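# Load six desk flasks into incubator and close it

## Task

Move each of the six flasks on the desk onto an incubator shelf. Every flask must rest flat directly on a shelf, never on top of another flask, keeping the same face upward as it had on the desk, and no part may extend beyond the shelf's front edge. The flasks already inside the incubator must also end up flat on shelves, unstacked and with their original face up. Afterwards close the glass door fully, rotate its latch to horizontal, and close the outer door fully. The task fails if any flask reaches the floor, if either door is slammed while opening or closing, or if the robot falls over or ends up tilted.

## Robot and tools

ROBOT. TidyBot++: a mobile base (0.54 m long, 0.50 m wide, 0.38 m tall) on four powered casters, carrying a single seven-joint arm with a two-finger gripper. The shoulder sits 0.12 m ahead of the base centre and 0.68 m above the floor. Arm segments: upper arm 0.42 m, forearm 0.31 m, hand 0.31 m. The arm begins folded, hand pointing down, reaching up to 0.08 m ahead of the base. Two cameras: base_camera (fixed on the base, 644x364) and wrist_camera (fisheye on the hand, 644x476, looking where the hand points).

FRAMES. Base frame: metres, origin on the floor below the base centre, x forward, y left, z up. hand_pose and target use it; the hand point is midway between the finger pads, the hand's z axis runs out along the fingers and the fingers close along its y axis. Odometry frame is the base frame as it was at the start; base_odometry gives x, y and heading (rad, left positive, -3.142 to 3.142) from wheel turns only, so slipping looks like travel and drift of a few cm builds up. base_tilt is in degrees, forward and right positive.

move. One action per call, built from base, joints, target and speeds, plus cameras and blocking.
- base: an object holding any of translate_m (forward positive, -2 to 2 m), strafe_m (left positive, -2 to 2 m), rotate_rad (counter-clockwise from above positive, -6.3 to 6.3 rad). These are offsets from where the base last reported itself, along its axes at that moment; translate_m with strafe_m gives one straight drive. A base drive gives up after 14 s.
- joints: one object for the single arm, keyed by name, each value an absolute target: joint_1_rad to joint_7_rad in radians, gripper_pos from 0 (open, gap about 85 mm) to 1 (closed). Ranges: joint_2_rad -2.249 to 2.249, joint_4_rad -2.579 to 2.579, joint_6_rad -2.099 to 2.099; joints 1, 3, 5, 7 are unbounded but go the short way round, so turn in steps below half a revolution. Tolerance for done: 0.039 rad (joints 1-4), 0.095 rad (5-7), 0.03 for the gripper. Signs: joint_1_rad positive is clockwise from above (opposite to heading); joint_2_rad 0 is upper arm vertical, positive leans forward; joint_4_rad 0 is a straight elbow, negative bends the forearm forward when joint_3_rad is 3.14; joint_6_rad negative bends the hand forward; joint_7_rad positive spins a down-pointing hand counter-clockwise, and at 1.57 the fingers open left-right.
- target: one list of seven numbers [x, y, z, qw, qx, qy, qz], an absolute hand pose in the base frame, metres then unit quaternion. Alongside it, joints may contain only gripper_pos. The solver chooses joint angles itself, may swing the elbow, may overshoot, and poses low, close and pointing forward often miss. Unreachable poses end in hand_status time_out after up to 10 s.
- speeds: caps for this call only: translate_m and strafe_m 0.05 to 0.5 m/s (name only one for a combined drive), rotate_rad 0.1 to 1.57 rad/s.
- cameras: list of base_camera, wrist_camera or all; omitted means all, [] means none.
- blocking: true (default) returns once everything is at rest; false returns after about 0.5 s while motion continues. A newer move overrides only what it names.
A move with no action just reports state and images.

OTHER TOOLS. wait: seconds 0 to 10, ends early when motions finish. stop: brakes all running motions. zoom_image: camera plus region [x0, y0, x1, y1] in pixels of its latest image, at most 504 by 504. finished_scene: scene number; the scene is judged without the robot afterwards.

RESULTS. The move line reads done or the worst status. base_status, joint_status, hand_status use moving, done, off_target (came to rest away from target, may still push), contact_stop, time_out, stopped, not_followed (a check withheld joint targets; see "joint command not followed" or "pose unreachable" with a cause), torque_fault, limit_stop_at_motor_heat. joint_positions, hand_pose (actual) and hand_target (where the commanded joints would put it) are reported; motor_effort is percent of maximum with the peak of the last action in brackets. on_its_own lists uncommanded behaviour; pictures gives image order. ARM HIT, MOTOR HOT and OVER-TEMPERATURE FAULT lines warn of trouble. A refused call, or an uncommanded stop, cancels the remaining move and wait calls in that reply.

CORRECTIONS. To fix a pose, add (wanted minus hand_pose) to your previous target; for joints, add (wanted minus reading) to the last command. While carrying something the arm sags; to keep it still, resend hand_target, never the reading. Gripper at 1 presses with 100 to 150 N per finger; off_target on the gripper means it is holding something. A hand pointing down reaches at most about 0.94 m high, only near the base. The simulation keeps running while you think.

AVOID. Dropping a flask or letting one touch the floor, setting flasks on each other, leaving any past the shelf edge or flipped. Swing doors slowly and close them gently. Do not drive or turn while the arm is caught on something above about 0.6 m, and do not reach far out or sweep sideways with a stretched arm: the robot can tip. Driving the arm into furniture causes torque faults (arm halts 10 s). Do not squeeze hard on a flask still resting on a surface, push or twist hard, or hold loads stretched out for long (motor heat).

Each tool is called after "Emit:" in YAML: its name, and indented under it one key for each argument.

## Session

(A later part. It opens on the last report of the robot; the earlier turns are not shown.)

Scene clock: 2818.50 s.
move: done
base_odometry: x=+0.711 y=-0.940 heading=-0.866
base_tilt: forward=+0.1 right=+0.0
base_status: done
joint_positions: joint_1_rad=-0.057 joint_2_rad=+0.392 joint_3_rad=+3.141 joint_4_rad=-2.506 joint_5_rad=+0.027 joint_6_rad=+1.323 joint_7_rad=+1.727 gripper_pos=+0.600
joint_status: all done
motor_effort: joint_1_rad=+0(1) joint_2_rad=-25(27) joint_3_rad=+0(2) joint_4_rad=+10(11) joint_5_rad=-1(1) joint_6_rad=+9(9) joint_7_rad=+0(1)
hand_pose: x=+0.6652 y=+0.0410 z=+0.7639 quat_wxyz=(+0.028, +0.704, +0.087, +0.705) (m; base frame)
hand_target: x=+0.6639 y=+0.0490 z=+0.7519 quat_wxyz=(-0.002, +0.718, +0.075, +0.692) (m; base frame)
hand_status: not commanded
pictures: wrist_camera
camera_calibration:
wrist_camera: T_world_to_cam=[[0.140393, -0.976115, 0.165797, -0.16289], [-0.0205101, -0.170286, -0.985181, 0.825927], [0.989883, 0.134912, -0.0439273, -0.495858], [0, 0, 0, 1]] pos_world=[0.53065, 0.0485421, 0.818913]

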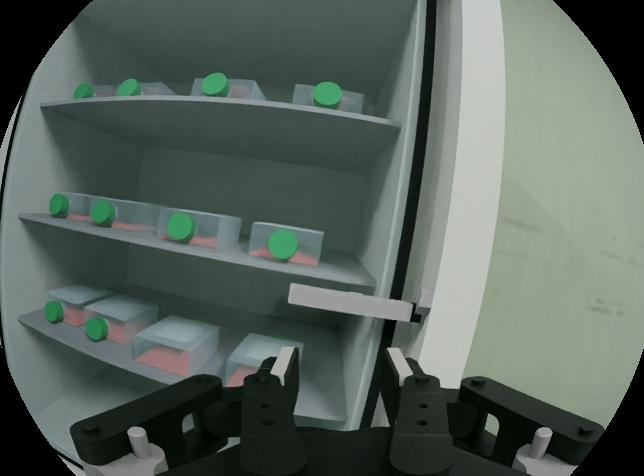

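Emit:
move:
  joints: {"joint_7_rad": 1.53}
  cameras: ["wrist_camera"]

Emit:
zoom_image:
  camera: "wrist_camera"
  region: [260, 180, 460, 380]

Scene clock: 2828.17 s.
move: done
base_odometry: x=+0.711 y=-0.940 heading=-0.866
base_tilt: forward=+0.1 right=+0.0
base_status: not commanded
joint_positions: joint_1_rad=-0.057 joint_2_rad=+0.392 joint_3_rad=+3.141 joint_4_rad=-2.506 joint_5_rad=+0.027 joint_6_rad=+1.323 joint_7_rad=+1.579 gripper_pos=+0.600
joint_status: all done
motor_effort: joint_1_rad=+0(0) joint_2_rad=-25(26) joint_3_rad=-1(1) joint_4_rad=+10(10) joint_5_rad=+0(1) joint_6_rad=+8(9) joint_7_rad=+1(1)
hand_pose: x=+0.6652 y=+0.0410 z=+0.7639 quat_wxyz=(-0.025, +0.708, +0.035, +0.705) (m; base frame)
hand_target: x=+0.6639 y=+0.0490 z=+0.7519 quat_wxyz=(-0.047, +0.722, +0.029, +0.690) (m; base frame)
hand_status: not commanded
pictures: wrist_camera
camera_calibration:
wrist_camera: T_world_to_cam=[[0.14074, -0.989873, 0.0185593, -0.0501281], [-0.0328455, -0.0234039, -0.999186, 0.838786], [0.989502, 0.140016, -0.0358067, -0.501991], [0, 0, 0, 1]] pos_world=[0.531326, 0.0402972, 0.821059]

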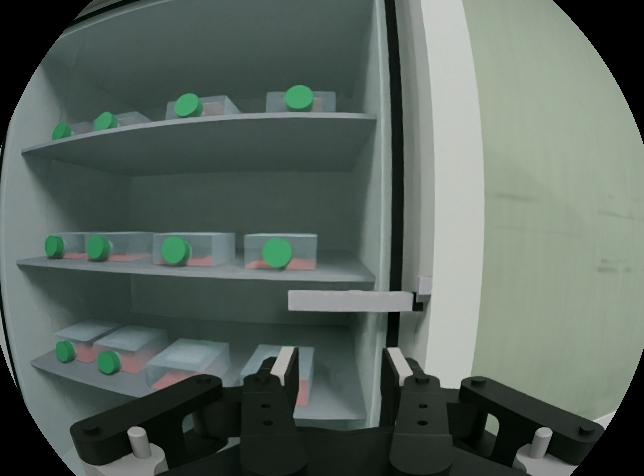

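Scaled by 2.520.

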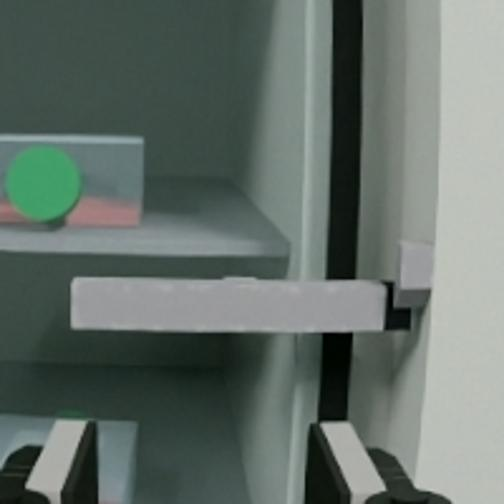

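Emit:
move:
  base: {"translate_m": -0.25}
  speeds: {"translate_m": 0.2}
  joints: {"gripper_pos": 1.0}
  cameras: ["wrist_camera"]

Emit:
move:
  base: {"translate_m": -0.4, "strafe_m": 0.75}
  speeds: {"translate_m": 0.3}
  joints: {"joint_2_rad": -0.095, "joint_4_rad": -1.266, "joint_6_rad": -0.79}
  cameras: ["wrist_camera"]

Scene clock: 2865.60 s.
move: done
base_odometry: x=+0.549 y=-0.749 heading=-0.866
base_tilt: forward=+0.1 right=+0.0
base_status: done
joint_positions: joint_1_rad=-0.057 joint_2_rad=+0.393 joint_3_rad=+3.141 joint_4_rad=-2.506 joint_5_rad=+0.027 joint_6_rad=+1.323 joint_7_rad=+1.579 gripper_pos=+0.999
joint_status: all done
motor_effort: joint_1_rad=+0(1) joint_2_rad=-25(27) joint_3_rad=+0(1) joint_4_rad=+10(11) joint_5_rad=+0(1) joint_6_rad=+9(9) joint_7_rad=+0(1)
hand_pose: x=+0.6654 y=+0.0411 z=+0.7640 quat_wxyz=(-0.025, +0.708, +0.035, +0.705) (m; base frame)
hand_target: x=+0.6639 y=+0.0490 z=+0.7519 quat_wxyz=(-0.047, +0.722, +0.029, +0.690) (m; base frame)
hand_status: not commanded
pictures: wrist_camera
camera_calibration:
wrist_camera: T_world_to_cam=[[0.140734, -0.989872, 0.018616, -0.0501998], [-0.0324433, -0.023404, -0.9992, 0.83859], [0.989516, 0.140018, -0.0354084, -0.502524], [0, 0, 0, 1]] pos_world=[0.531527, 0.0402972, 0.82106]

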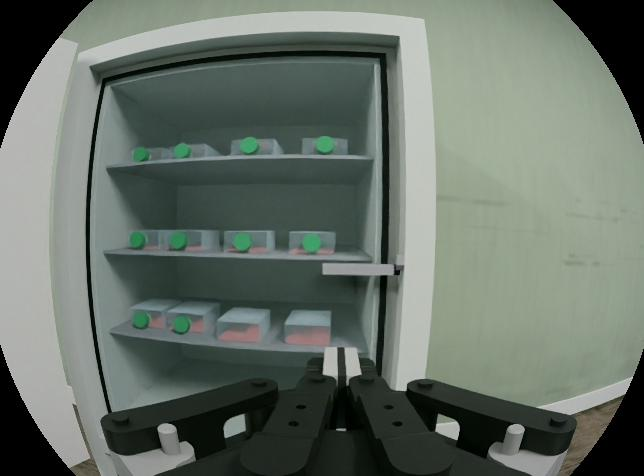

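Scene clock: 2869.40 s.
move: done
base_odometry: x=+0.861 y=+0.042 heading=-0.866
base_tilt: forward=+0.1 right=+0.0
base_status: done
joint_positions: joint_1_rad=-0.057 joint_2_rad=-0.094 joint_3_rad=+3.141 joint_4_rad=-1.269 joint_5_rad=+0.027 joint_6_rad=-0.731 joint_7_rad=+1.579 gripper_pos=+0.999
joint_status: all done
motor_effort: joint_1_rad=+0(3) joint_2_rad=-19(29) joint_3_rad=+0(3) joint_4_rad=+21(23) joint_5_rad=+0(1) joint_6_rad=+8(10) joint_7_rad=+1(1)
hand_pose: x=+0.6628 y=+0.0274 z=+1.1195 quat_wxyz=(-0.002, +0.815, +0.030, +0.579) (m; base frame)
hand_target: x=+0.6561 y=+0.0226 z=+1.1048 quat_wxyz=(-0.004, +0.830, +0.013, +0.557) (m; base frame)
hand_status: not commanded
pictures: wrist_camera
camera_calibration:
wrist_camera: T_world_to_cam=[[0.105938, -0.994215, 0.0176845, -0.0456813], [-0.354682, -0.0543958, -0.933403, 1.33418], [0.928966, 0.0926107, -0.358393, -0.082488], [0, 0, 0, 1]] pos_world=[0.554679, 0.0347963, 1.21658]

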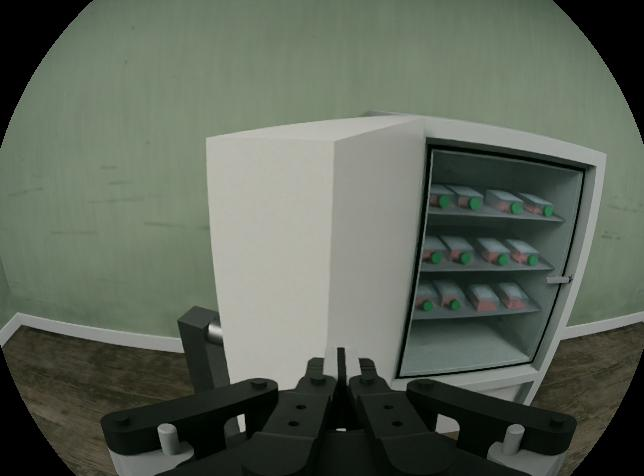

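Emit:
move:
  base: {"translate_m": 0.1, "strafe_m": 0.22}
  speeds: {"translate_m": 0.3}
  cameras: ["wrist_camera"]

Scene clock: 2915.17 s.
move: done
base_odometry: x=+1.094 y=+0.108 heading=-0.866
base_tilt: forward=+0.1 right=+0.0
base_status: done
joint_positions: joint_1_rad=-0.057 joint_2_rad=-0.093 joint_3_rad=+3.141 joint_4_rad=-1.267 joint_5_rad=+0.027 joint_6_rad=-0.744 joint_7_rad=+1.579 gripper_pos=+0.999
joint_status: not commanded
motor_effort: joint_1_rad=+0(3) joint_2_rad=-19(21) joint_3_rad=+0(3) joint_4_rad=+21(23) joint_5_rad=+0(2) joint_6_rad=+8(12) joint_7_rad=+0(1)
hand_pose: x=+0.6620 y=+0.0271 z=+1.1164 quat_wxyz=(-0.001, +0.818, +0.030, +0.575) (m; base frame)
hand_target: x=+0.6561 y=+0.0226 z=+1.1048 quat_wxyz=(-0.004, +0.830, +0.013, +0.557) (m; base frame)
hand_status: not commanded
pictures: wrist_camera
camera_calibration:
wrist_camera: T_world_to_cam=[[0.105464, -0.994279, 0.0169375, -0.0447063], [-0.36549, -0.0545968, -0.929213, 1.33348], [0.924821, 0.0918078, -0.369157, -0.067971], [0, 0, 0, 1]] pos_world=[0.554948, 0.0345933, 1.21475]

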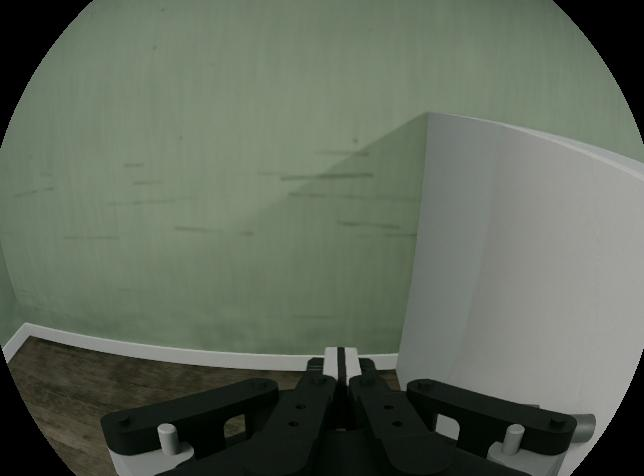

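Emit:
move:
  joints: {"joint_2_rad": -0.125}
  base: {"strafe_m": -0.09}
  speeds: {"strafe_m": 0.1}
  cameras: ["wrist_camera"]

Scene clock: 2977.43 s.
move: done
base_odometry: x=+1.025 y=+0.050 heading=-0.866
base_tilt: forward=+0.1 right=+0.0
base_status: done
joint_positions: joint_1_rad=-0.057 joint_2_rad=-0.119 joint_3_rad=+3.142 joint_4_rad=-1.266 joint_5_rad=+0.027 joint_6_rad=-0.744 joint_7_rad=+1.579 gripper_pos=+0.999
joint_status: all done
motor_effort: joint_1_rad=+0(2) joint_2_rad=-17(21) joint_3_rad=-1(3) joint_4_rad=+21(22) joint_5_rad=+0(1) joint_6_rad=+7(9) joint_7_rad=+0(1)
hand_pose: x=+0.6507 y=+0.0260 z=+1.1305 quat_wxyz=(-0.001, +0.810, +0.029, +0.585) (m; base frame)
hand_target: x=+0.6432 y=+0.0218 z=+1.1208 quat_wxyz=(-0.004, +0.822, +0.012, +0.569) (m; base frame)
hand_status: not commanded
pictures: wrist_camera
camera_calibration:
wrist_camera: T_world_to_cam=[[0.104307, -0.99438, 0.0181435, -0.045481], [-0.341071, -0.052902, -0.938548, 1.3371], [0.934233, 0.0917088, -0.344672, -0.0859973], [0, 0, 0, 1]] pos_world=[0.541132, 0.0333965, 1.22612]

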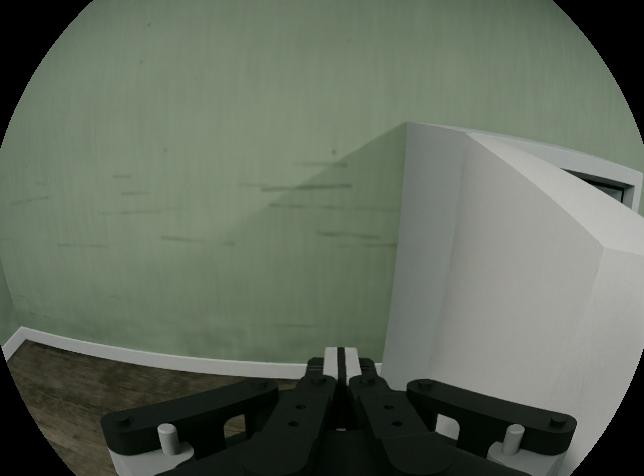

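Emit:
move:
  base: {"translate_m": -0.015, "strafe_m": -0.07}
  speeds: {"strafe_m": 0.08}
  cameras: ["wrist_camera"]

Scene clock: 2993.40 s.
move: done
base_odometry: x=+0.962 y=+0.016 heading=-0.866
base_tilt: forward=+0.1 right=+0.0
base_status: done
joint_positions: joint_1_rad=-0.061 joint_2_rad=-0.121 joint_3_rad=+3.139 joint_4_rad=-1.266 joint_5_rad=+0.027 joint_6_rad=-0.746 joint_7_rad=+1.579 gripper_pos=+0.999
joint_status: not commanded
motor_effort: joint_1_rad=+0(4) joint_2_rad=-17(21) joint_3_rad=+0(4) joint_4_rad=+22(22) joint_5_rad=+0(2) joint_6_rad=+8(10) joint_7_rad=+0(1)
hand_pose: x=+0.6491 y=+0.0294 z=+1.1313 quat_wxyz=(-0.003, +0.810, +0.032, +0.585) (m; base frame)
hand_target: x=+0.6432 y=+0.0218 z=+1.1208 quat_wxyz=(-0.004, +0.822, +0.012, +0.569) (m; base frame)
hand_status: not commanded
pictures: wrist_camera
camera_calibration:
wrist_camera: T_world_to_cam=[[0.110559, -0.993698, 0.0184773, -0.0463216], [-0.340223, -0.0553083, -0.938717, 1.33715], [0.933823, 0.0974974, -0.344193, -0.0849653], [0, 0, 0, 1]] pos_world=[0.539392, 0.0362096, 1.22681]

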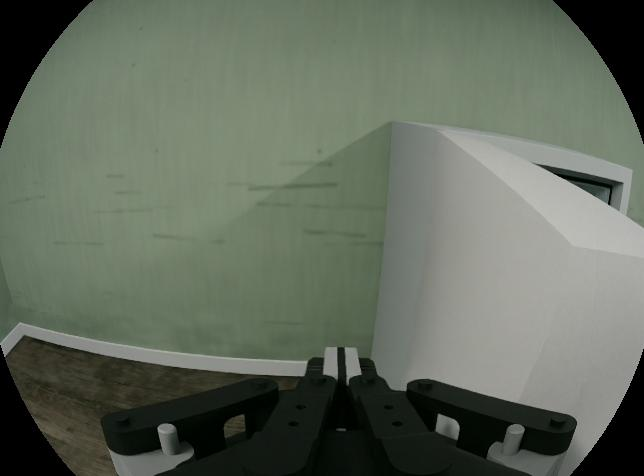

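Emit:
move:
  base: {"translate_m": -0.01, "strafe_m": -0.08}
  speeds: {"strafe_m": 0.08}
  cameras: ["wrist_camera"]

Scene clock: 2998.13 s.
move: done
base_odometry: x=+0.894 y=-0.029 heading=-0.866
base_tilt: forward=+0.1 right=+0.0
base_status: done
joint_positions: joint_1_rad=-0.062 joint_2_rad=-0.123 joint_3_rad=+3.138 joint_4_rad=-1.266 joint_5_rad=+0.027 joint_6_rad=-0.747 joint_7_rad=+1.579 gripper_pos=+0.999
joint_status: not commanded
motor_effort: joint_1_rad=+0(6) joint_2_rad=-17(20) joint_3_rad=-1(6) joint_4_rad=+21(23) joint_5_rad=+0(3) joint_6_rad=+7(10) joint_7_rad=+0(1)
hand_pose: x=+0.6480 y=+0.0310 z=+1.1320 quat_wxyz=(-0.004, +0.810, +0.033, +0.586) (m; base frame)
hand_target: x=+0.6432 y=+0.0218 z=+1.1208 quat_wxyz=(-0.004, +0.822, +0.012, +0.569) (m; base frame)
hand_status: not commanded
pictures: wrist_camera
camera_calibration:
wrist_camera: T_world_to_cam=[[0.113359, -0.993378, 0.0186987, -0.0468], [-0.339367, -0.0564011, -0.938962, 1.33719], [0.933799, 0.100094, -0.343513, -0.0847867], [0, 0, 0, 1]] pos_world=[0.538275, 0.0374154, 1.22732]

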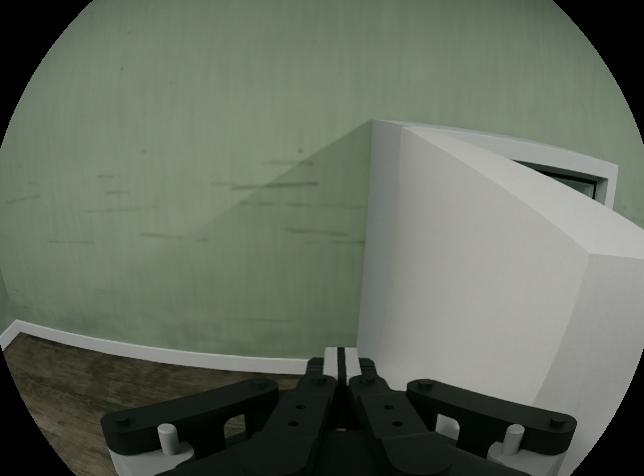

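Emit:
move:
  base: {"translate_m": -0.005, "strafe_m": -0.08}
  speeds: {"strafe_m": 0.08}
  cameras: []

Emit:
move:
  base: {"translate_m": 0.005, "strafe_m": -0.08}
  speeds: {"strafe_m": 0.08}
  cameras: ["wrist_camera"]

Scene clock: 3003.67 s.
move: done
base_odometry: x=+0.830 y=-0.077 heading=-0.866
base_tilt: forward=+0.1 right=+0.0
base_status: done
joint_positions: joint_1_rad=-0.064 joint_2_rad=-0.124 joint_3_rad=+3.138 joint_4_rad=-1.266 joint_5_rad=+0.027 joint_6_rad=-0.747 joint_7_rad=+1.579 gripper_pos=+0.999
joint_status: not commanded
motor_effort: joint_1_rad=+0(5) joint_2_rad=-17(19) joint_3_rad=-1(5) joint_4_rad=+21(22) joint_5_rad=+0(3) joint_6_rad=+8(9) joint_7_rad=+1(1)
hand_pose: x=+0.6476 y=+0.0317 z=+1.1322 quat_wxyz=(-0.004, +0.810, +0.033, +0.586) (m; base frame)
hand_target: x=+0.6432 y=+0.0218 z=+1.1208 quat_wxyz=(-0.004, +0.822, +0.012, +0.569) (m; base frame)
hand_status: not commanded
pictures: none
No camera images: "cameras" was empty.

Scene clock: 3005.20 s.
move: done
base_odometry: x=+0.772 y=-0.132 heading=-0.866
base_tilt: forward=+0.1 right=+0.0
base_status: done
joint_positions: joint_1_rad=-0.064 joint_2_rad=-0.125 joint_3_rad=+3.138 joint_4_rad=-1.266 joint_5_rad=+0.027 joint_6_rad=-0.748 joint_7_rad=+1.579 gripper_pos=+0.999
joint_status: not commanded
motor_effort: joint_1_rad=+0(6) joint_2_rad=-17(18) joint_3_rad=+0(7) joint_4_rad=+21(22) joint_5_rad=+0(3) joint_6_rad=+8(10) joint_7_rad=+1(1)
hand_pose: x=+0.6471 y=+0.0316 z=+1.1325 quat_wxyz=(-0.004, +0.810, +0.033, +0.586) (m; base frame)
hand_target: x=+0.6432 y=+0.0218 z=+1.1208 quat_wxyz=(-0.004, +0.822, +0.012, +0.569) (m; base frame)
hand_status: not commanded
pictures: wrist_camera
camera_calibration:
wrist_camera: T_world_to_cam=[[0.114701, -0.993225, 0.0186746, -0.0468926], [-0.338962, -0.0568012, -0.939084, 1.33729], [0.933782, 0.101384, -0.343181, -0.0841712], [0, 0, 0, 1]] pos_world=[0.537267, 0.0379185, 1.22782]

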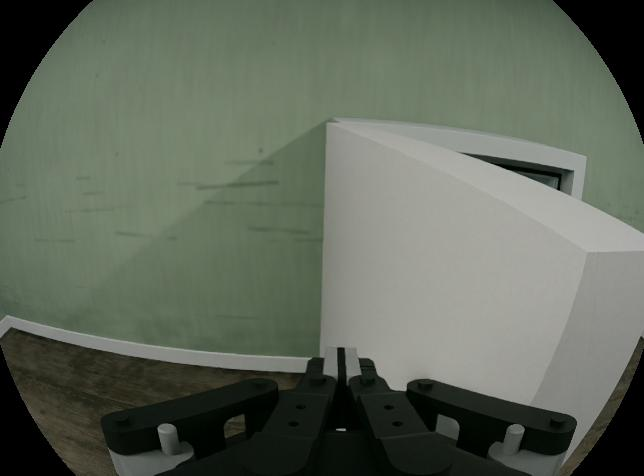

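Emit:
move:
  base: {"translate_m": 0.0, "strafe_m": -0.075}
  speeds: {"strafe_m": 0.08}
  cameras: ["wrist_camera"]

Emit:
move:
  base: {"translate_m": 0.045, "strafe_m": -0.06}
  speeds: {"strafe_m": 0.08}
  cameras: ["wrist_camera"]

Scene clock: 3009.50 s.
move: done
base_odometry: x=+0.715 y=-0.181 heading=-0.866
base_tilt: forward=+0.1 right=+0.0
base_status: done
joint_positions: joint_1_rad=-0.065 joint_2_rad=-0.125 joint_3_rad=+3.138 joint_4_rad=-1.266 joint_5_rad=+0.027 joint_6_rad=-0.748 joint_7_rad=+1.579 gripper_pos=+0.999
joint_status: not commanded
motor_effort: joint_1_rad=+0(4) joint_2_rad=-17(18) joint_3_rad=+0(4) joint_4_rad=+21(22) joint_5_rad=+0(3) joint_6_rad=+8(9) joint_7_rad=+1(1)
hand_pose: x=+0.6470 y=+0.0321 z=+1.1325 quat_wxyz=(-0.004, +0.810, +0.034, +0.586) (m; base frame)
hand_target: x=+0.6432 y=+0.0218 z=+1.1208 quat_wxyz=(-0.004, +0.822, +0.012, +0.569) (m; base frame)
hand_status: not commanded
pictures: wrist_camera
camera_calibration:
wrist_camera: T_world_to_cam=[[0.115559, -0.993125, 0.0186994, -0.0469785], [-0.338834, -0.0571089, -0.939111, 1.33735], [0.933722, 0.102187, -0.343104, -0.0841728], [0, 0, 0, 1]] pos_world=[0.537162, 0.0383203, 1.22792]

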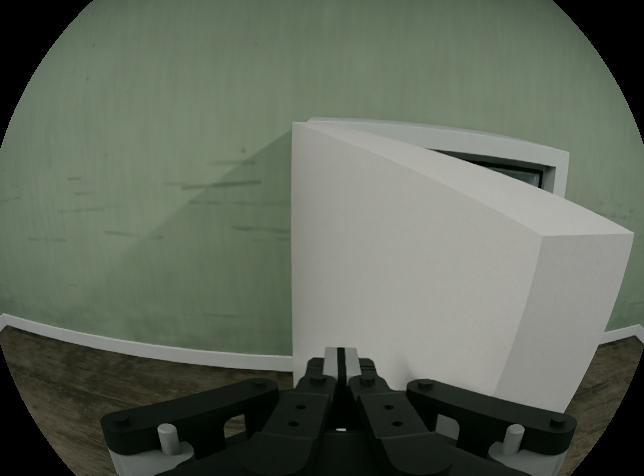

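Scene clock: 3011.00 s.
move: done
base_odometry: x=+0.698 y=-0.254 heading=-0.866
base_tilt: forward=+0.1 right=+0.0
base_status: done
joint_positions: joint_1_rad=-0.065 joint_2_rad=-0.126 joint_3_rad=+3.138 joint_4_rad=-1.266 joint_5_rad=+0.027 joint_6_rad=-0.750 joint_7_rad=+1.579 gripper_pos=+0.999
joint_status: not commanded
motor_effort: joint_1_rad=+0(4) joint_2_rad=-17(19) joint_3_rad=+0(5) joint_4_rad=+21(22) joint_5_rad=+0(2) joint_6_rad=+8(9) joint_7_rad=+0(1)
hand_pose: x=+0.6462 y=+0.0322 z=+1.1328 quat_wxyz=(-0.005, +0.810, +0.034, +0.586) (m; base frame)
hand_target: x=+0.6432 y=+0.0218 z=+1.1208 quat_wxyz=(-0.004, +0.822, +0.012, +0.569) (m; base frame)
hand_status: not commanded
pictures: wrist_camera
camera_calibration:
wrist_camera: T_world_to_cam=[[0.115748, -0.993104, 0.0185975, -0.0468678], [-0.339033, -0.0571001, -0.93904, 1.33738], [0.933627, 0.102387, -0.343305, -0.0830308], [0, 0, 0, 1]] pos_world=[0.53636, 0.038321, 1.22822]

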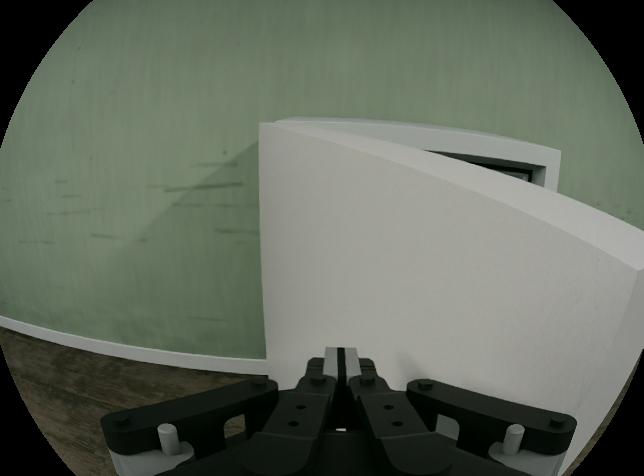

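Emit:
move:
  base: {"translate_m": 0.057, "strafe_m": -0.063}
  speeds: {"strafe_m": 0.07}
  cameras: []

Emit:
move:
  base: {"translate_m": 0.057, "strafe_m": -0.043}
  speeds: {"strafe_m": 0.07}
  cameras: ["wrist_camera"]

Scene clock: 3017.00 s.
move: done
base_odometry: x=+0.687 y=-0.339 heading=-0.866
base_tilt: forward=+0.1 right=+0.0
base_status: done
joint_positions: joint_1_rad=-0.066 joint_2_rad=-0.126 joint_3_rad=+3.137 joint_4_rad=-1.266 joint_5_rad=+0.027 joint_6_rad=-0.751 joint_7_rad=+1.579 gripper_pos=+0.999
joint_status: not commanded
motor_effort: joint_1_rad=+0(3) joint_2_rad=-17(20) joint_3_rad=+0(4) joint_4_rad=+21(22) joint_5_rad=+0(2) joint_6_rad=+8(9) joint_7_rad=+1(1)
hand_pose: x=+0.6462 y=+0.0327 z=+1.1325 quat_wxyz=(-0.005, +0.810, +0.034, +0.585) (m; base frame)
hand_target: x=+0.6432 y=+0.0218 z=+1.1208 quat_wxyz=(-0.004, +0.822, +0.012, +0.569) (m; base frame)
hand_status: not commanded
pictures: none
No camera images: "cameras" was empty.

Scene clock: 3018.57 s.
move: done
base_odometry: x=+0.691 y=-0.410 heading=-0.866
base_tilt: forward=+0.1 right=+0.0
base_status: done
joint_positions: joint_1_rad=-0.066 joint_2_rad=-0.125 joint_3_rad=+3.138 joint_4_rad=-1.266 joint_5_rad=+0.027 joint_6_rad=-0.751 joint_7_rad=+1.579 gripper_pos=+0.999
joint_status: not commanded
motor_effort: joint_1_rad=+0(3) joint_2_rad=-18(19) joint_3_rad=+0(4) joint_4_rad=+21(22) joint_5_rad=+0(1) joint_6_rad=+8(9) joint_7_rad=+0(1)
hand_pose: x=+0.6468 y=+0.0327 z=+1.1317 quat_wxyz=(-0.005, +0.811, +0.034, +0.585) (m; base frame)
hand_target: x=+0.6432 y=+0.0218 z=+1.1208 quat_wxyz=(-0.004, +0.822, +0.012, +0.569) (m; base frame)
hand_status: not commanded
pictures: wrist_camera
camera_calibration:
wrist_camera: T_world_to_cam=[[0.116721, -0.992993, 0.0184864, -0.0468478], [-0.341476, -0.0576036, -0.938124, 1.33716], [0.932615, 0.103186, -0.345807, -0.0806025], [0, 0, 0, 1]] pos_world=[0.537246, 0.0388224, 1.22741]

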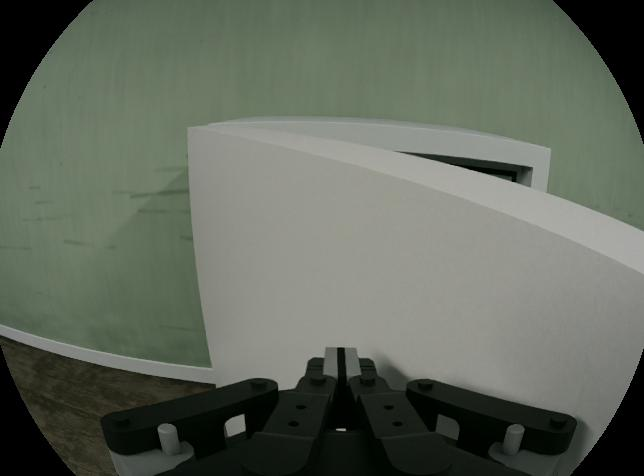

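Emit:
move:
  base: {"translate_m": 0.056, "strafe_m": -0.043}
  speeds: {"translate_m": 0.06}
  cameras: []

Emit:
move:
  base: {"translate_m": 0.05, "strafe_m": -0.045}
  speeds: {"translate_m": 0.06}
  cameras: ["wrist_camera"]

Scene clock: 3025.60 s.
move: done
base_odometry: x=+0.695 y=-0.481 heading=-0.866
base_tilt: forward=+0.1 right=+0.0
base_status: done
joint_positions: joint_1_rad=-0.066 joint_2_rad=-0.125 joint_3_rad=+3.138 joint_4_rad=-1.266 joint_5_rad=+0.027 joint_6_rad=-0.752 joint_7_rad=+1.579 gripper_pos=+0.999
joint_status: not commanded
motor_effort: joint_1_rad=+0(2) joint_2_rad=-17(19) joint_3_rad=+0(2) joint_4_rad=+21(22) joint_5_rad=+0(1) joint_6_rad=+8(9) joint_7_rad=+0(1)
hand_pose: x=+0.6466 y=+0.0325 z=+1.1317 quat_wxyz=(-0.005, +0.811, +0.034, +0.585) (m; base frame)
hand_target: x=+0.6432 y=+0.0218 z=+1.1208 quat_wxyz=(-0.004, +0.822, +0.012, +0.569) (m; base frame)
hand_status: not commanded
pictures: none
No camera images: "cameras" was empty.

Scene clock: 3027.23 s.
move: done
base_odometry: x=+0.693 y=-0.548 heading=-0.866
base_tilt: forward=+0.1 right=+0.0
base_status: done
joint_positions: joint_1_rad=-0.066 joint_2_rad=-0.126 joint_3_rad=+3.137 joint_4_rad=-1.266 joint_5_rad=+0.027 joint_6_rad=-0.754 joint_7_rad=+1.579 gripper_pos=+0.999
joint_status: not commanded
motor_effort: joint_1_rad=+0(4) joint_2_rad=-17(19) joint_3_rad=+0(4) joint_4_rad=+20(22) joint_5_rad=+0(3) joint_6_rad=+8(11) joint_7_rad=+0(1)
hand_pose: x=+0.6457 y=+0.0331 z=+1.1318 quat_wxyz=(-0.005, +0.811, +0.035, +0.584) (m; base frame)
hand_target: x=+0.6432 y=+0.0218 z=+1.1208 quat_wxyz=(-0.004, +0.822, +0.012, +0.569) (m; base frame)
hand_status: not commanded
pictures: wrist_camera
camera_calibration:
wrist_camera: T_world_to_cam=[[0.117533, -0.992896, 0.0185122, -0.0469057], [-0.342324, -0.0580071, -0.93779, 1.33707], [0.932202, 0.103884, -0.34671, -0.0783224], [0, 0, 0, 1]] pos_world=[0.536238, 0.0391237, 1.22761]

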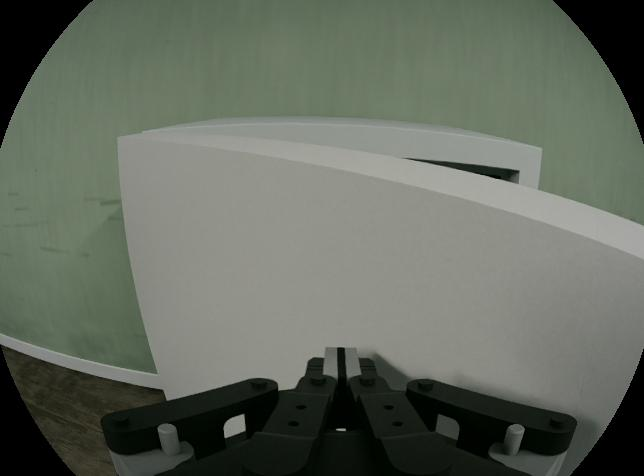

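Emit:
move:
  base: {"translate_m": 0.05, "strafe_m": -0.042}
  speeds: {"translate_m": 0.06}
  cameras: []

Emit:
move:
  base: {"translate_m": 0.06, "strafe_m": -0.038}
  speeds: {"translate_m": 0.06}
  cameras: ["wrist_camera"]

Scene clock: 3034.37 s.
move: done
base_odometry: x=+0.693 y=-0.614 heading=-0.866
base_tilt: forward=+0.1 right=+0.0
base_status: done
joint_positions: joint_1_rad=-0.066 joint_2_rad=-0.127 joint_3_rad=+3.136 joint_4_rad=-1.266 joint_5_rad=+0.027 joint_6_rad=-0.757 joint_7_rad=+1.579 gripper_pos=+0.999
joint_status: not commanded
motor_effort: joint_1_rad=+0(4) joint_2_rad=-17(19) joint_3_rad=+1(5) joint_4_rad=+21(22) joint_5_rad=+0(2) joint_6_rad=+7(11) joint_7_rad=+0(1)
hand_pose: x=+0.6451 y=+0.0335 z=+1.1314 quat_wxyz=(-0.005, +0.811, +0.035, +0.584) (m; base frame)
hand_target: x=+0.6432 y=+0.0218 z=+1.1208 quat_wxyz=(-0.004, +0.822, +0.012, +0.569) (m; base frame)
hand_status: not commanded
pictures: none
No camera images: "cameras" was empty.

Scene clock: 3036.07 s.
move: done
base_odometry: x=+0.703 y=-0.684 heading=-0.867
base_tilt: forward=+0.1 right=+0.0
base_status: done
joint_positions: joint_1_rad=-0.066 joint_2_rad=-0.127 joint_3_rad=+3.137 joint_4_rad=-1.266 joint_5_rad=+0.027 joint_6_rad=-0.759 joint_7_rad=+1.579 gripper_pos=+0.999
joint_status: not commanded
motor_effort: joint_1_rad=+0(4) joint_2_rad=-17(19) joint_3_rad=+0(4) joint_4_rad=+21(22) joint_5_rad=+0(2) joint_6_rad=+8(11) joint_7_rad=+0(2)
hand_pose: x=+0.6449 y=+0.0334 z=+1.1305 quat_wxyz=(-0.005, +0.812, +0.035, +0.582) (m; base frame)
hand_target: x=+0.6432 y=+0.0218 z=+1.1208 quat_wxyz=(-0.004, +0.822, +0.012, +0.569) (m; base frame)
hand_status: not commanded
pictures: wrist_camera
camera_calibration:
wrist_camera: T_world_to_cam=[[0.118167, -0.992826, 0.0182734, -0.0467039], [-0.346776, -0.0585033, -0.936122, 1.33657], [0.930475, 0.104282, -0.351201, -0.0719085], [0, 0, 0, 1]] pos_world=[0.53592, 0.0393239, 1.22679]

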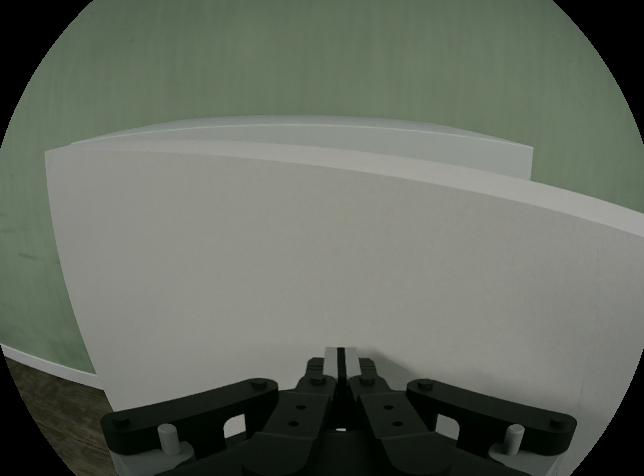

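Emit:
move:
  base: {"translate_m": 0.05, "strafe_m": -0.022}
  speeds: {"translate_m": 0.06}
  cameras: []

Emit:
move:
  base: {"translate_m": 0.035, "strafe_m": -0.012}
  speeds: {"translate_m": 0.05}
  cameras: ["wrist_camera"]

Scene clock: 3042.20 s.
move: done
base_odometry: x=+0.719 y=-0.737 heading=-0.867
base_tilt: forward=+0.1 right=+0.0
base_status: done
joint_positions: joint_1_rad=-0.066 joint_2_rad=-0.127 joint_3_rad=+3.137 joint_4_rad=-1.266 joint_5_rad=+0.027 joint_6_rad=-0.761 joint_7_rad=+1.579 gripper_pos=+0.999
joint_status: not commanded
motor_effort: joint_1_rad=+0(1) joint_2_rad=-17(18) joint_3_rad=+0(2) joint_4_rad=+21(22) joint_5_rad=+0(1) joint_6_rad=+8(12) joint_7_rad=+1(1)
hand_pose: x=+0.6449 y=+0.0334 z=+1.1299 quat_wxyz=(-0.005, +0.813, +0.035, +0.582) (m; base frame)
hand_target: x=+0.6432 y=+0.0218 z=+1.1208 quat_wxyz=(-0.004, +0.822, +0.012, +0.569) (m; base frame)
hand_status: not commanded
pictures: none
No camera images: "cameras" was empty.

Scene clock: 3043.43 s.
move: done
base_odometry: x=+0.732 y=-0.772 heading=-0.867
base_tilt: forward=+0.1 right=+0.0
base_status: done
joint_positions: joint_1_rad=-0.066 joint_2_rad=-0.128 joint_3_rad=+3.137 joint_4_rad=-1.266 joint_5_rad=+0.027 joint_6_rad=-0.762 joint_7_rad=+1.579 gripper_pos=+0.999
joint_status: not commanded
motor_effort: joint_1_rad=+0(1) joint_2_rad=-17(19) joint_3_rad=+0(1) joint_4_rad=+21(22) joint_5_rad=+0(1) joint_6_rad=+8(11) joint_7_rad=+0(1)
hand_pose: x=+0.6442 y=+0.0333 z=+1.1302 quat_wxyz=(-0.005, +0.813, +0.035, +0.582) (m; base frame)
hand_target: x=+0.6432 y=+0.0218 z=+1.1208 quat_wxyz=(-0.004, +0.822, +0.012, +0.569) (m; base frame)
hand_status: not commanded
pictures: wrist_camera
camera_calibration:
wrist_camera: T_world_to_cam=[[0.118137, -0.992831, 0.018175, -0.0465058], [-0.348553, -0.0585989, -0.935456, 1.33644], [0.929814, 0.104177, -0.352977, -0.0689398], [0, 0, 0, 1]] pos_world=[0.535414, 0.0393233, 1.22669]

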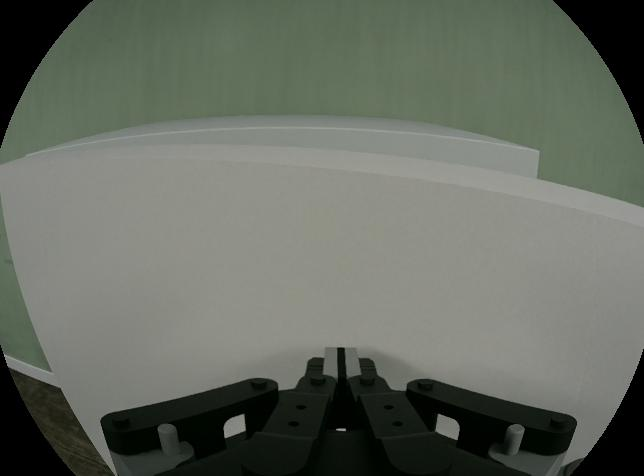

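Emit:
move:
  base: {"translate_m": 0.035, "strafe_m": -0.005}
  speeds: {"translate_m": 0.05}
  cameras: []

Emit:
move:
  base: {"translate_m": 0.025}
  speeds: {"translate_m": 0.05}
  cameras: ["wrist_camera"]

Scene clock: 3048.10 s.
move: done
base_odometry: x=+0.751 y=-0.802 heading=-0.867
base_tilt: forward=+0.1 right=+0.0
base_status: done
joint_positions: joint_1_rad=-0.066 joint_2_rad=-0.127 joint_3_rad=+3.137 joint_4_rad=-1.266 joint_5_rad=+0.027 joint_6_rad=-0.763 joint_7_rad=+1.579 gripper_pos=+0.999
joint_status: not commanded
motor_effort: joint_1_rad=+0(1) joint_2_rad=-16(19) joint_3_rad=+0(1) joint_4_rad=+21(22) joint_5_rad=+0(1) joint_6_rad=+8(10) joint_7_rad=+0(2)
hand_pose: x=+0.6443 y=+0.0333 z=+1.1298 quat_wxyz=(-0.005, +0.813, +0.035, +0.581) (m; base frame)
hand_target: x=+0.6432 y=+0.0218 z=+1.1208 quat_wxyz=(-0.004, +0.822, +0.012, +0.569) (m; base frame)
hand_status: not commanded
pictures: none
No camera images: "cameras" was empty.

Scene clock: 3049.10 s.
move: done
base_odometry: x=+0.767 y=-0.821 heading=-0.867
base_tilt: forward=+0.1 right=+0.0
base_status: done
joint_positions: joint_1_rad=-0.066 joint_2_rad=-0.125 joint_3_rad=+3.137 joint_4_rad=-1.266 joint_5_rad=+0.027 joint_6_rad=-0.764 joint_7_rad=+1.579 gripper_pos=+0.999
joint_status: not commanded
motor_effort: joint_1_rad=+0(1) joint_2_rad=-17(20) joint_3_rad=+1(1) joint_4_rad=+21(22) joint_5_rad=+0(1) joint_6_rad=+7(13) joint_7_rad=+0(1)
hand_pose: x=+0.6452 y=+0.0334 z=+1.1283 quat_wxyz=(-0.005, +0.814, +0.035, +0.580) (m; base frame)
hand_target: x=+0.6432 y=+0.0218 z=+1.1208 quat_wxyz=(-0.004, +0.822, +0.012, +0.569) (m; base frame)
hand_status: not commanded
pictures: wrist_camera
camera_calibration:
wrist_camera: T_world_to_cam=[[0.118147, -0.992833, 0.01798, -0.0463121], [-0.352869, -0.0589024, -0.933817, 1.33593], [0.928183, 0.103983, -0.3573, -0.0645576], [0, 0, 0, 1]] pos_world=[0.536801, 0.0394221, 1.22528]

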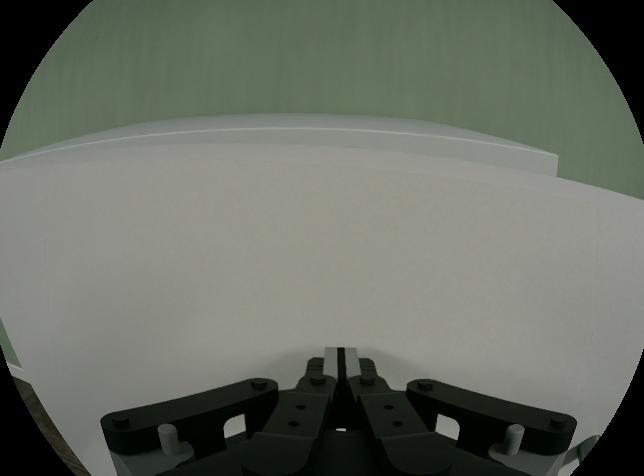

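Emit:
move:
  base: {"translate_m": 0.025}
  speeds: {"translate_m": 0.05}
  cameras: []

Emit:
move:
  base: {"translate_m": 0.02}
  speeds: {"translate_m": 0.05}
  cameras: ["wrist_camera"]

Scene clock: 3053.70 s.
move: done
base_odometry: x=+0.783 y=-0.840 heading=-0.867
base_tilt: forward=+0.1 right=+0.0
base_status: done
joint_positions: joint_1_rad=-0.066 joint_2_rad=-0.124 joint_3_rad=+3.137 joint_4_rad=-1.266 joint_5_rad=+0.027 joint_6_rad=-0.765 joint_7_rad=+1.579 gripper_pos=+0.999
joint_status: not commanded
motor_effort: joint_1_rad=+0(1) joint_2_rad=-17(20) joint_3_rad=-1(1) joint_4_rad=+21(22) joint_5_rad=+0(1) joint_6_rad=+8(11) joint_7_rad=+1(1)
hand_pose: x=+0.6455 y=+0.0334 z=+1.1276 quat_wxyz=(-0.005, +0.815, +0.035, +0.579) (m; base frame)
hand_target: x=+0.6432 y=+0.0218 z=+1.1208 quat_wxyz=(-0.004, +0.822, +0.012, +0.569) (m; base frame)
hand_status: not commanded
pictures: none
No camera images: "cameras" was empty.

Scene clock: 3054.60 s.
move: done
base_odometry: x=+0.796 y=-0.856 heading=-0.868
base_tilt: forward=+0.1 right=+0.0
base_status: done
joint_positions: joint_1_rad=-0.066 joint_2_rad=-0.124 joint_3_rad=+3.137 joint_4_rad=-1.266 joint_5_rad=+0.027 joint_6_rad=-0.766 joint_7_rad=+1.579 gripper_pos=+0.999
joint_status: not commanded
motor_effort: joint_1_rad=+0(1) joint_2_rad=-17(20) joint_3_rad=+0(1) joint_4_rad=+21(22) joint_5_rad=+0(1) joint_6_rad=+8(11) joint_7_rad=+1(1)
hand_pose: x=+0.6456 y=+0.0334 z=+1.1271 quat_wxyz=(-0.005, +0.815, +0.035, +0.578) (m; base frame)
hand_target: x=+0.6432 y=+0.0218 z=+1.1208 quat_wxyz=(-0.004, +0.822, +0.012, +0.569) (m; base frame)
hand_status: not commanded
pictures: wrist_camera
camera_calibration:
wrist_camera: T_world_to_cam=[[0.118144, -0.992838, 0.0177263, -0.0460656], [-0.355944, -0.0590075, -0.932643, 1.33554], [0.927009, 0.103876, -0.360366, -0.061133], [0, 0, 0, 1]] pos_world=[0.537491, 0.0394216, 1.22437]

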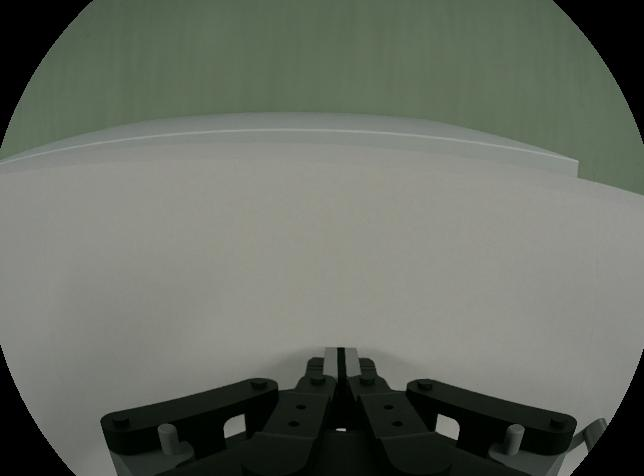

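Emit:
move:
  base: {"translate_m": 0.02}
  speeds: {"translate_m": 0.05}
  cameras: []

Emit:
move:
  base: {"translate_m": 0.02}
  speeds: {"translate_m": 0.05}
  cameras: ["wrist_camera"]

Scene clock: 3058.53 s.
move: done
base_odometry: x=+0.809 y=-0.871 heading=-0.868
base_tilt: forward=+0.1 right=+0.0
base_status: done
joint_positions: joint_1_rad=-0.066 joint_2_rad=-0.122 joint_3_rad=+3.137 joint_4_rad=-1.265 joint_5_rad=+0.027 joint_6_rad=-0.768 joint_7_rad=+1.579 gripper_pos=+0.999
joint_status: not commanded
motor_effort: joint_1_rad=+0(1) joint_2_rad=-17(19) joint_3_rad=+0(1) joint_4_rad=+21(22) joint_5_rad=+0(1) joint_6_rad=+8(12) joint_7_rad=+0(1)
hand_pose: x=+0.6462 y=+0.0334 z=+1.1258 quat_wxyz=(-0.005, +0.816, +0.035, +0.577) (m; base frame)
hand_target: x=+0.6432 y=+0.0218 z=+1.1208 quat_wxyz=(-0.004, +0.822, +0.012, +0.569) (m; base frame)
hand_status: not commanded
pictures: none
No camera images: "cameras" was empty.

Scene clock: 3059.43 s.
move: done
base_odometry: x=+0.822 y=-0.887 heading=-0.868
base_tilt: forward=+0.1 right=+0.0
base_status: done
joint_positions: joint_1_rad=-0.066 joint_2_rad=-0.123 joint_3_rad=+3.137 joint_4_rad=-1.265 joint_5_rad=+0.027 joint_6_rad=-0.769 joint_7_rad=+1.579 gripper_pos=+0.999
joint_status: not commanded
motor_effort: joint_1_rad=+0(1) joint_2_rad=-17(20) joint_3_rad=+1(1) joint_4_rad=+21(22) joint_5_rad=+0(1) joint_6_rad=+8(11) joint_7_rad=+1(1)
hand_pose: x=+0.6458 y=+0.0334 z=+1.1259 quat_wxyz=(-0.005, +0.816, +0.035, +0.577) (m; base frame)
hand_target: x=+0.6432 y=+0.0218 z=+1.1208 quat_wxyz=(-0.004, +0.822, +0.012, +0.569) (m; base frame)
hand_status: not commanded
pictures: wrist_camera
camera_calibration:
wrist_camera: T_world_to_cam=[[0.118087, -0.992848, 0.0175844, -0.0459174], [-0.359044, -0.0592007, -0.931441, 1.3352], [0.92582, 0.103677, -0.363467, -0.0575296], [0, 0, 0, 1]] pos_world=[0.538082, 0.0394206, 1.22356]

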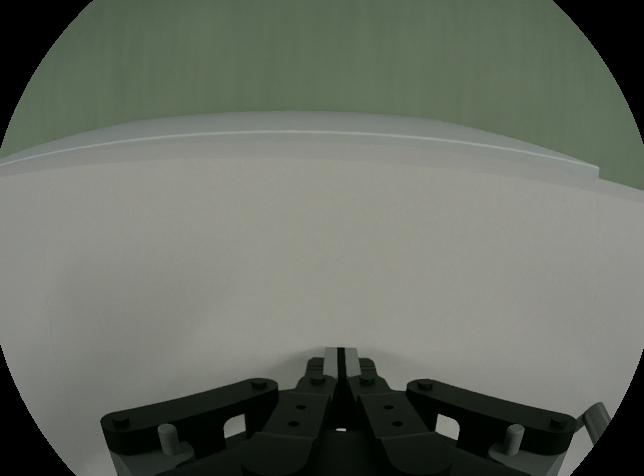

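Emit:
move:
  base: {"translate_m": 0.02}
  speeds: {"translate_m": 0.05}
  cameras: []

Emit:
move:
  base: {"translate_m": 0.02}
  speeds: {"translate_m": 0.05}
  cameras: ["wrist_camera"]

Scene clock: 3063.40 s.
move: done
base_odometry: x=+0.835 y=-0.902 heading=-0.868
base_tilt: forward=+0.1 right=+0.0
base_status: done
joint_positions: joint_1_rad=-0.066 joint_2_rad=-0.121 joint_3_rad=+3.137 joint_4_rad=-1.265 joint_5_rad=+0.027 joint_6_rad=-0.770 joint_7_rad=+1.579 gripper_pos=+0.999
joint_status: not commanded
motor_effort: joint_1_rad=+0(1) joint_2_rad=-17(19) joint_3_rad=+0(1) joint_4_rad=+21(22) joint_5_rad=+0(1) joint_6_rad=+8(11) joint_7_rad=+1(1)
hand_pose: x=+0.6462 y=+0.0334 z=+1.1250 quat_wxyz=(-0.005, +0.817, +0.035, +0.576) (m; base frame)
hand_target: x=+0.6432 y=+0.0218 z=+1.1208 quat_wxyz=(-0.004, +0.822, +0.012, +0.569) (m; base frame)
hand_status: not commanded
pictures: none
No camera images: "cameras" was empty.

Scene clock: 3064.30 s.
move: done
base_odometry: x=+0.848 y=-0.918 heading=-0.868
base_tilt: forward=+0.1 right=+0.0
base_status: done
joint_positions: joint_1_rad=-0.066 joint_2_rad=-0.124 joint_3_rad=+3.137 joint_4_rad=-1.265 joint_5_rad=+0.027 joint_6_rad=-0.771 joint_7_rad=+1.579 gripper_pos=+0.999
joint_status: not commanded
motor_effort: joint_1_rad=+0(1) joint_2_rad=-17(20) joint_3_rad=+1(1) joint_4_rad=+21(22) joint_5_rad=+0(1) joint_6_rad=+8(10) joint_7_rad=+0(1)
hand_pose: x=+0.6452 y=+0.0333 z=+1.1259 quat_wxyz=(-0.005, +0.816, +0.035, +0.577) (m; base frame)
hand_target: x=+0.6432 y=+0.0218 z=+1.1208 quat_wxyz=(-0.004, +0.822, +0.012, +0.569) (m; base frame)
hand_status: not commanded
pictures: wrist_camera
camera_calibration:
wrist_camera: T_world_to_cam=[[0.118108, -0.992847, 0.0174667, -0.0457268], [-0.359963, -0.0592009, -0.931086, 1.33517], [0.92546, 0.103681, -0.364381, -0.0557173], [0, 0, 0, 1]] pos_world=[0.537579, 0.0394206, 1.22366]

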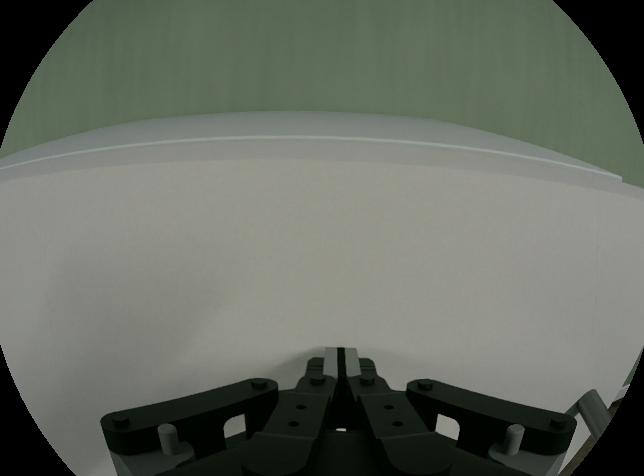

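Emit:
move:
  base: {"translate_m": 0.012}
  speeds: {"translate_m": 0.05}
  cameras: ["wrist_camera"]

Emit:
move:
  base: {"translate_m": 0.012}
  speeds: {"translate_m": 0.05}
  cameras: ["wrist_camera"]

Scene clock: 3068.03 s.
move: done
base_odometry: x=+0.856 y=-0.927 heading=-0.869
base_tilt: forward=+0.1 right=+0.0
base_status: done
joint_positions: joint_1_rad=-0.066 joint_2_rad=-0.125 joint_3_rad=+3.137 joint_4_rad=-1.265 joint_5_rad=+0.027 joint_6_rad=-0.772 joint_7_rad=+1.579 gripper_pos=+0.999
joint_status: not commanded
motor_effort: joint_1_rad=+0(1) joint_2_rad=-17(21) joint_3_rad=+0(1) joint_4_rad=+21(22) joint_5_rad=+0(1) joint_6_rad=+8(11) joint_7_rad=+0(1)
hand_pose: x=+0.6445 y=+0.0333 z=+1.1263 quat_wxyz=(-0.005, +0.816, +0.035, +0.577) (m; base frame)
hand_target: x=+0.6432 y=+0.0218 z=+1.1208 quat_wxyz=(-0.004, +0.822, +0.012, +0.569) (m; base frame)
hand_status: not commanded
pictures: wrist_camera
camera_calibration:
wrist_camera: T_world_to_cam=[[0.118096, -0.992848, 0.0175181, -0.0457078], [-0.359548, -0.0591981, -0.931247, 1.33527], [0.925623, 0.103678, -0.363967, -0.0555182], [0, 0, 0, 1]] pos_world=[0.53688, 0.0394206, 1.22406]

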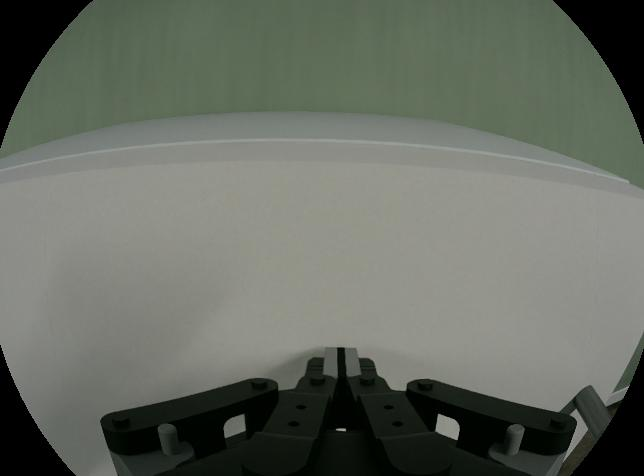

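Scene clock: 3068.80 s.
move: done
base_odometry: x=+0.863 y=-0.937 heading=-0.869
base_tilt: forward=+0.1 right=+0.0
base_status: done
joint_positions: joint_1_rad=-0.066 joint_2_rad=-0.131 joint_3_rad=+3.137 joint_4_rad=-1.264 joint_5_rad=+0.027 joint_6_rad=-0.780 joint_7_rad=+1.579 gripper_pos=+0.999
joint_status: not commanded
motor_effort: joint_1_rad=+0(1) joint_2_rad=-15(18) joint_3_rad=+0(2) joint_4_rad=+22(24) joint_5_rad=+0(1) joint_6_rad=+10(14) joint_7_rad=+1(1)
hand_pose: x=+0.6407 y=+0.0330 z=+1.1280 quat_wxyz=(-0.005, +0.816, +0.035, +0.577) (m; base frame)
hand_target: x=+0.6432 y=+0.0218 z=+1.1208 quat_wxyz=(-0.004, +0.822, +0.012, +0.569) (m; base frame)
hand_status: not commanded
pictures: wrist_camera
camera_calibration:
wrist_camera: T_world_to_cam=[[0.117881, -0.992874, 0.0174628, -0.0454038], [-0.359863, -0.0591023, -0.931131, 1.33549], [0.925528, 0.103478, -0.364266, -0.0509269], [0, 0, 0, 1]] pos_world=[0.533081, 0.0391202, 1.22576]

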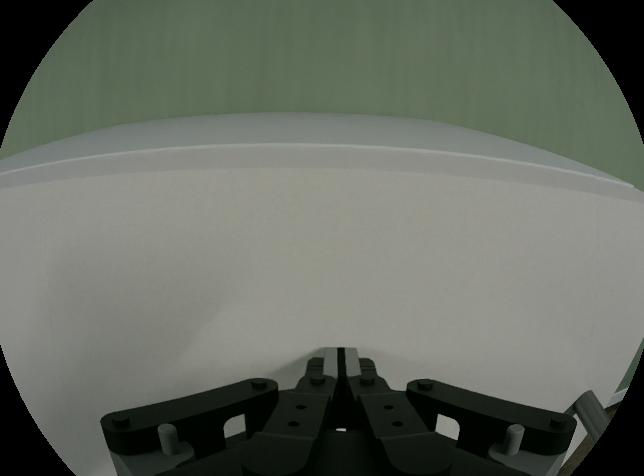

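Emit:
move:
  base: {"translate_m": 0.012}
  speeds: {"translate_m": 0.05}
  cameras: ["wrist_camera"]

Scene clock: 3072.53 s.
move: done
base_odometry: x=+0.871 y=-0.946 heading=-0.869
base_tilt: forward=+0.1 right=+0.0
base_status: done
joint_positions: joint_1_rad=-0.066 joint_2_rad=-0.152 joint_3_rad=+3.135 joint_4_rad=-1.269 joint_5_rad=+0.027 joint_6_rad=-0.805 joint_7_rad=+1.579 gripper_pos=+0.999
joint_status: not commanded
motor_effort: joint_1_rad=+2(3) joint_2_rad=-11(17) joint_3_rad=+2(3) joint_4_rad=+24(26) joint_5_rad=+1(2) joint_6_rad=+14(18) joint_7_rad=+0(1)
hand_pose: x=+0.6292 y=+0.0328 z=+1.1284 quat_wxyz=(-0.005, +0.819, +0.035, +0.573) (m; base frame)
hand_target: x=+0.6432 y=+0.0218 z=+1.1208 quat_wxyz=(-0.004, +0.822, +0.012, +0.569) (m; base frame)
hand_status: not commanded
pictures: wrist_camera
camera_calibration:
wrist_camera: T_world_to_cam=[[0.11884, -0.992768, 0.0169865, -0.0442959], [-0.368613, -0.0599975, -0.927645, 1.33335], [0.921955, 0.10398, -0.373077, -0.0278656], [0, 0, 0, 1]] pos_world=[0.522447, 0.0389198, 1.22724]

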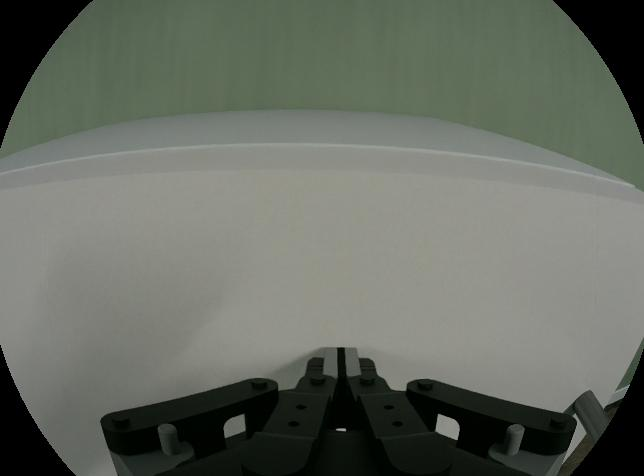

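Emit:
move:
  base: {"translate_m": -0.5}
  speeds: {"translate_m": 0.2}
  cameras: ["wrist_camera", "base_camera"]

Scene clock: 3078.07 s.
move: done
base_odometry: x=+0.548 y=-0.564 heading=-0.869
base_tilt: forward=+0.1 right=+0.0
base_status: done
joint_positions: joint_1_rad=-0.066 joint_2_rad=-0.128 joint_3_rad=+3.137 joint_4_rad=-1.261 joint_5_rad=+0.027 joint_6_rad=-0.792 joint_7_rad=+1.579 gripper_pos=+0.999
joint_status: not commanded
motor_effort: joint_1_rad=+0(2) joint_2_rad=-17(23) joint_3_rad=+0(2) joint_4_rad=+21(23) joint_5_rad=+0(1) joint_6_rad=+7(14) joint_7_rad=+1(1)
hand_pose: x=+0.6411 y=+0.0330 z=+1.1243 quat_wxyz=(-0.005, +0.820, +0.035, +0.572) (m; base frame)
hand_target: x=+0.6432 y=+0.0218 z=+1.1208 quat_wxyz=(-0.004, +0.822, +0.012, +0.569) (m; base frame)
hand_status: not commanded
pictures: base_camera, wrist_camera
camera_calibration:
wrist_camera: T_world_to_cam=[[0.117944, -0.99288, 0.0166917, -0.0445525], [-0.371455, -0.0597014, -0.926529, 1.33452], [0.920929, 0.103078, -0.375852, -0.036675], [0, 0, 0, 1]] pos_world=[0.534744, 0.0392177, 1.22343]

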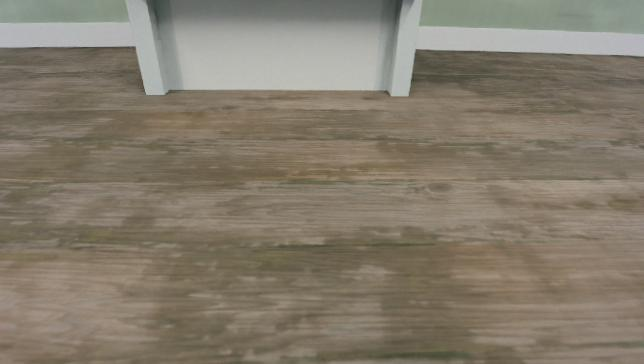

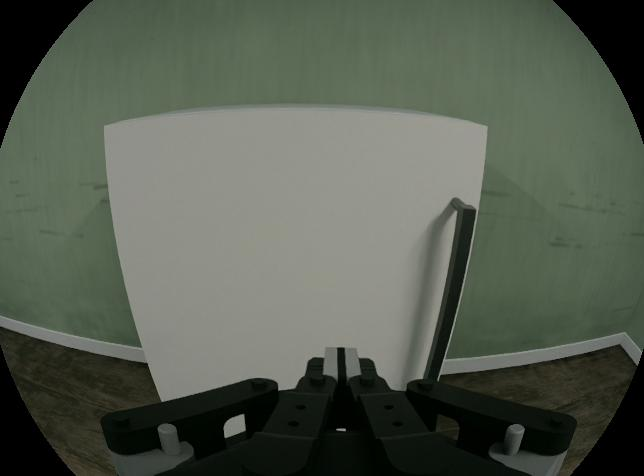

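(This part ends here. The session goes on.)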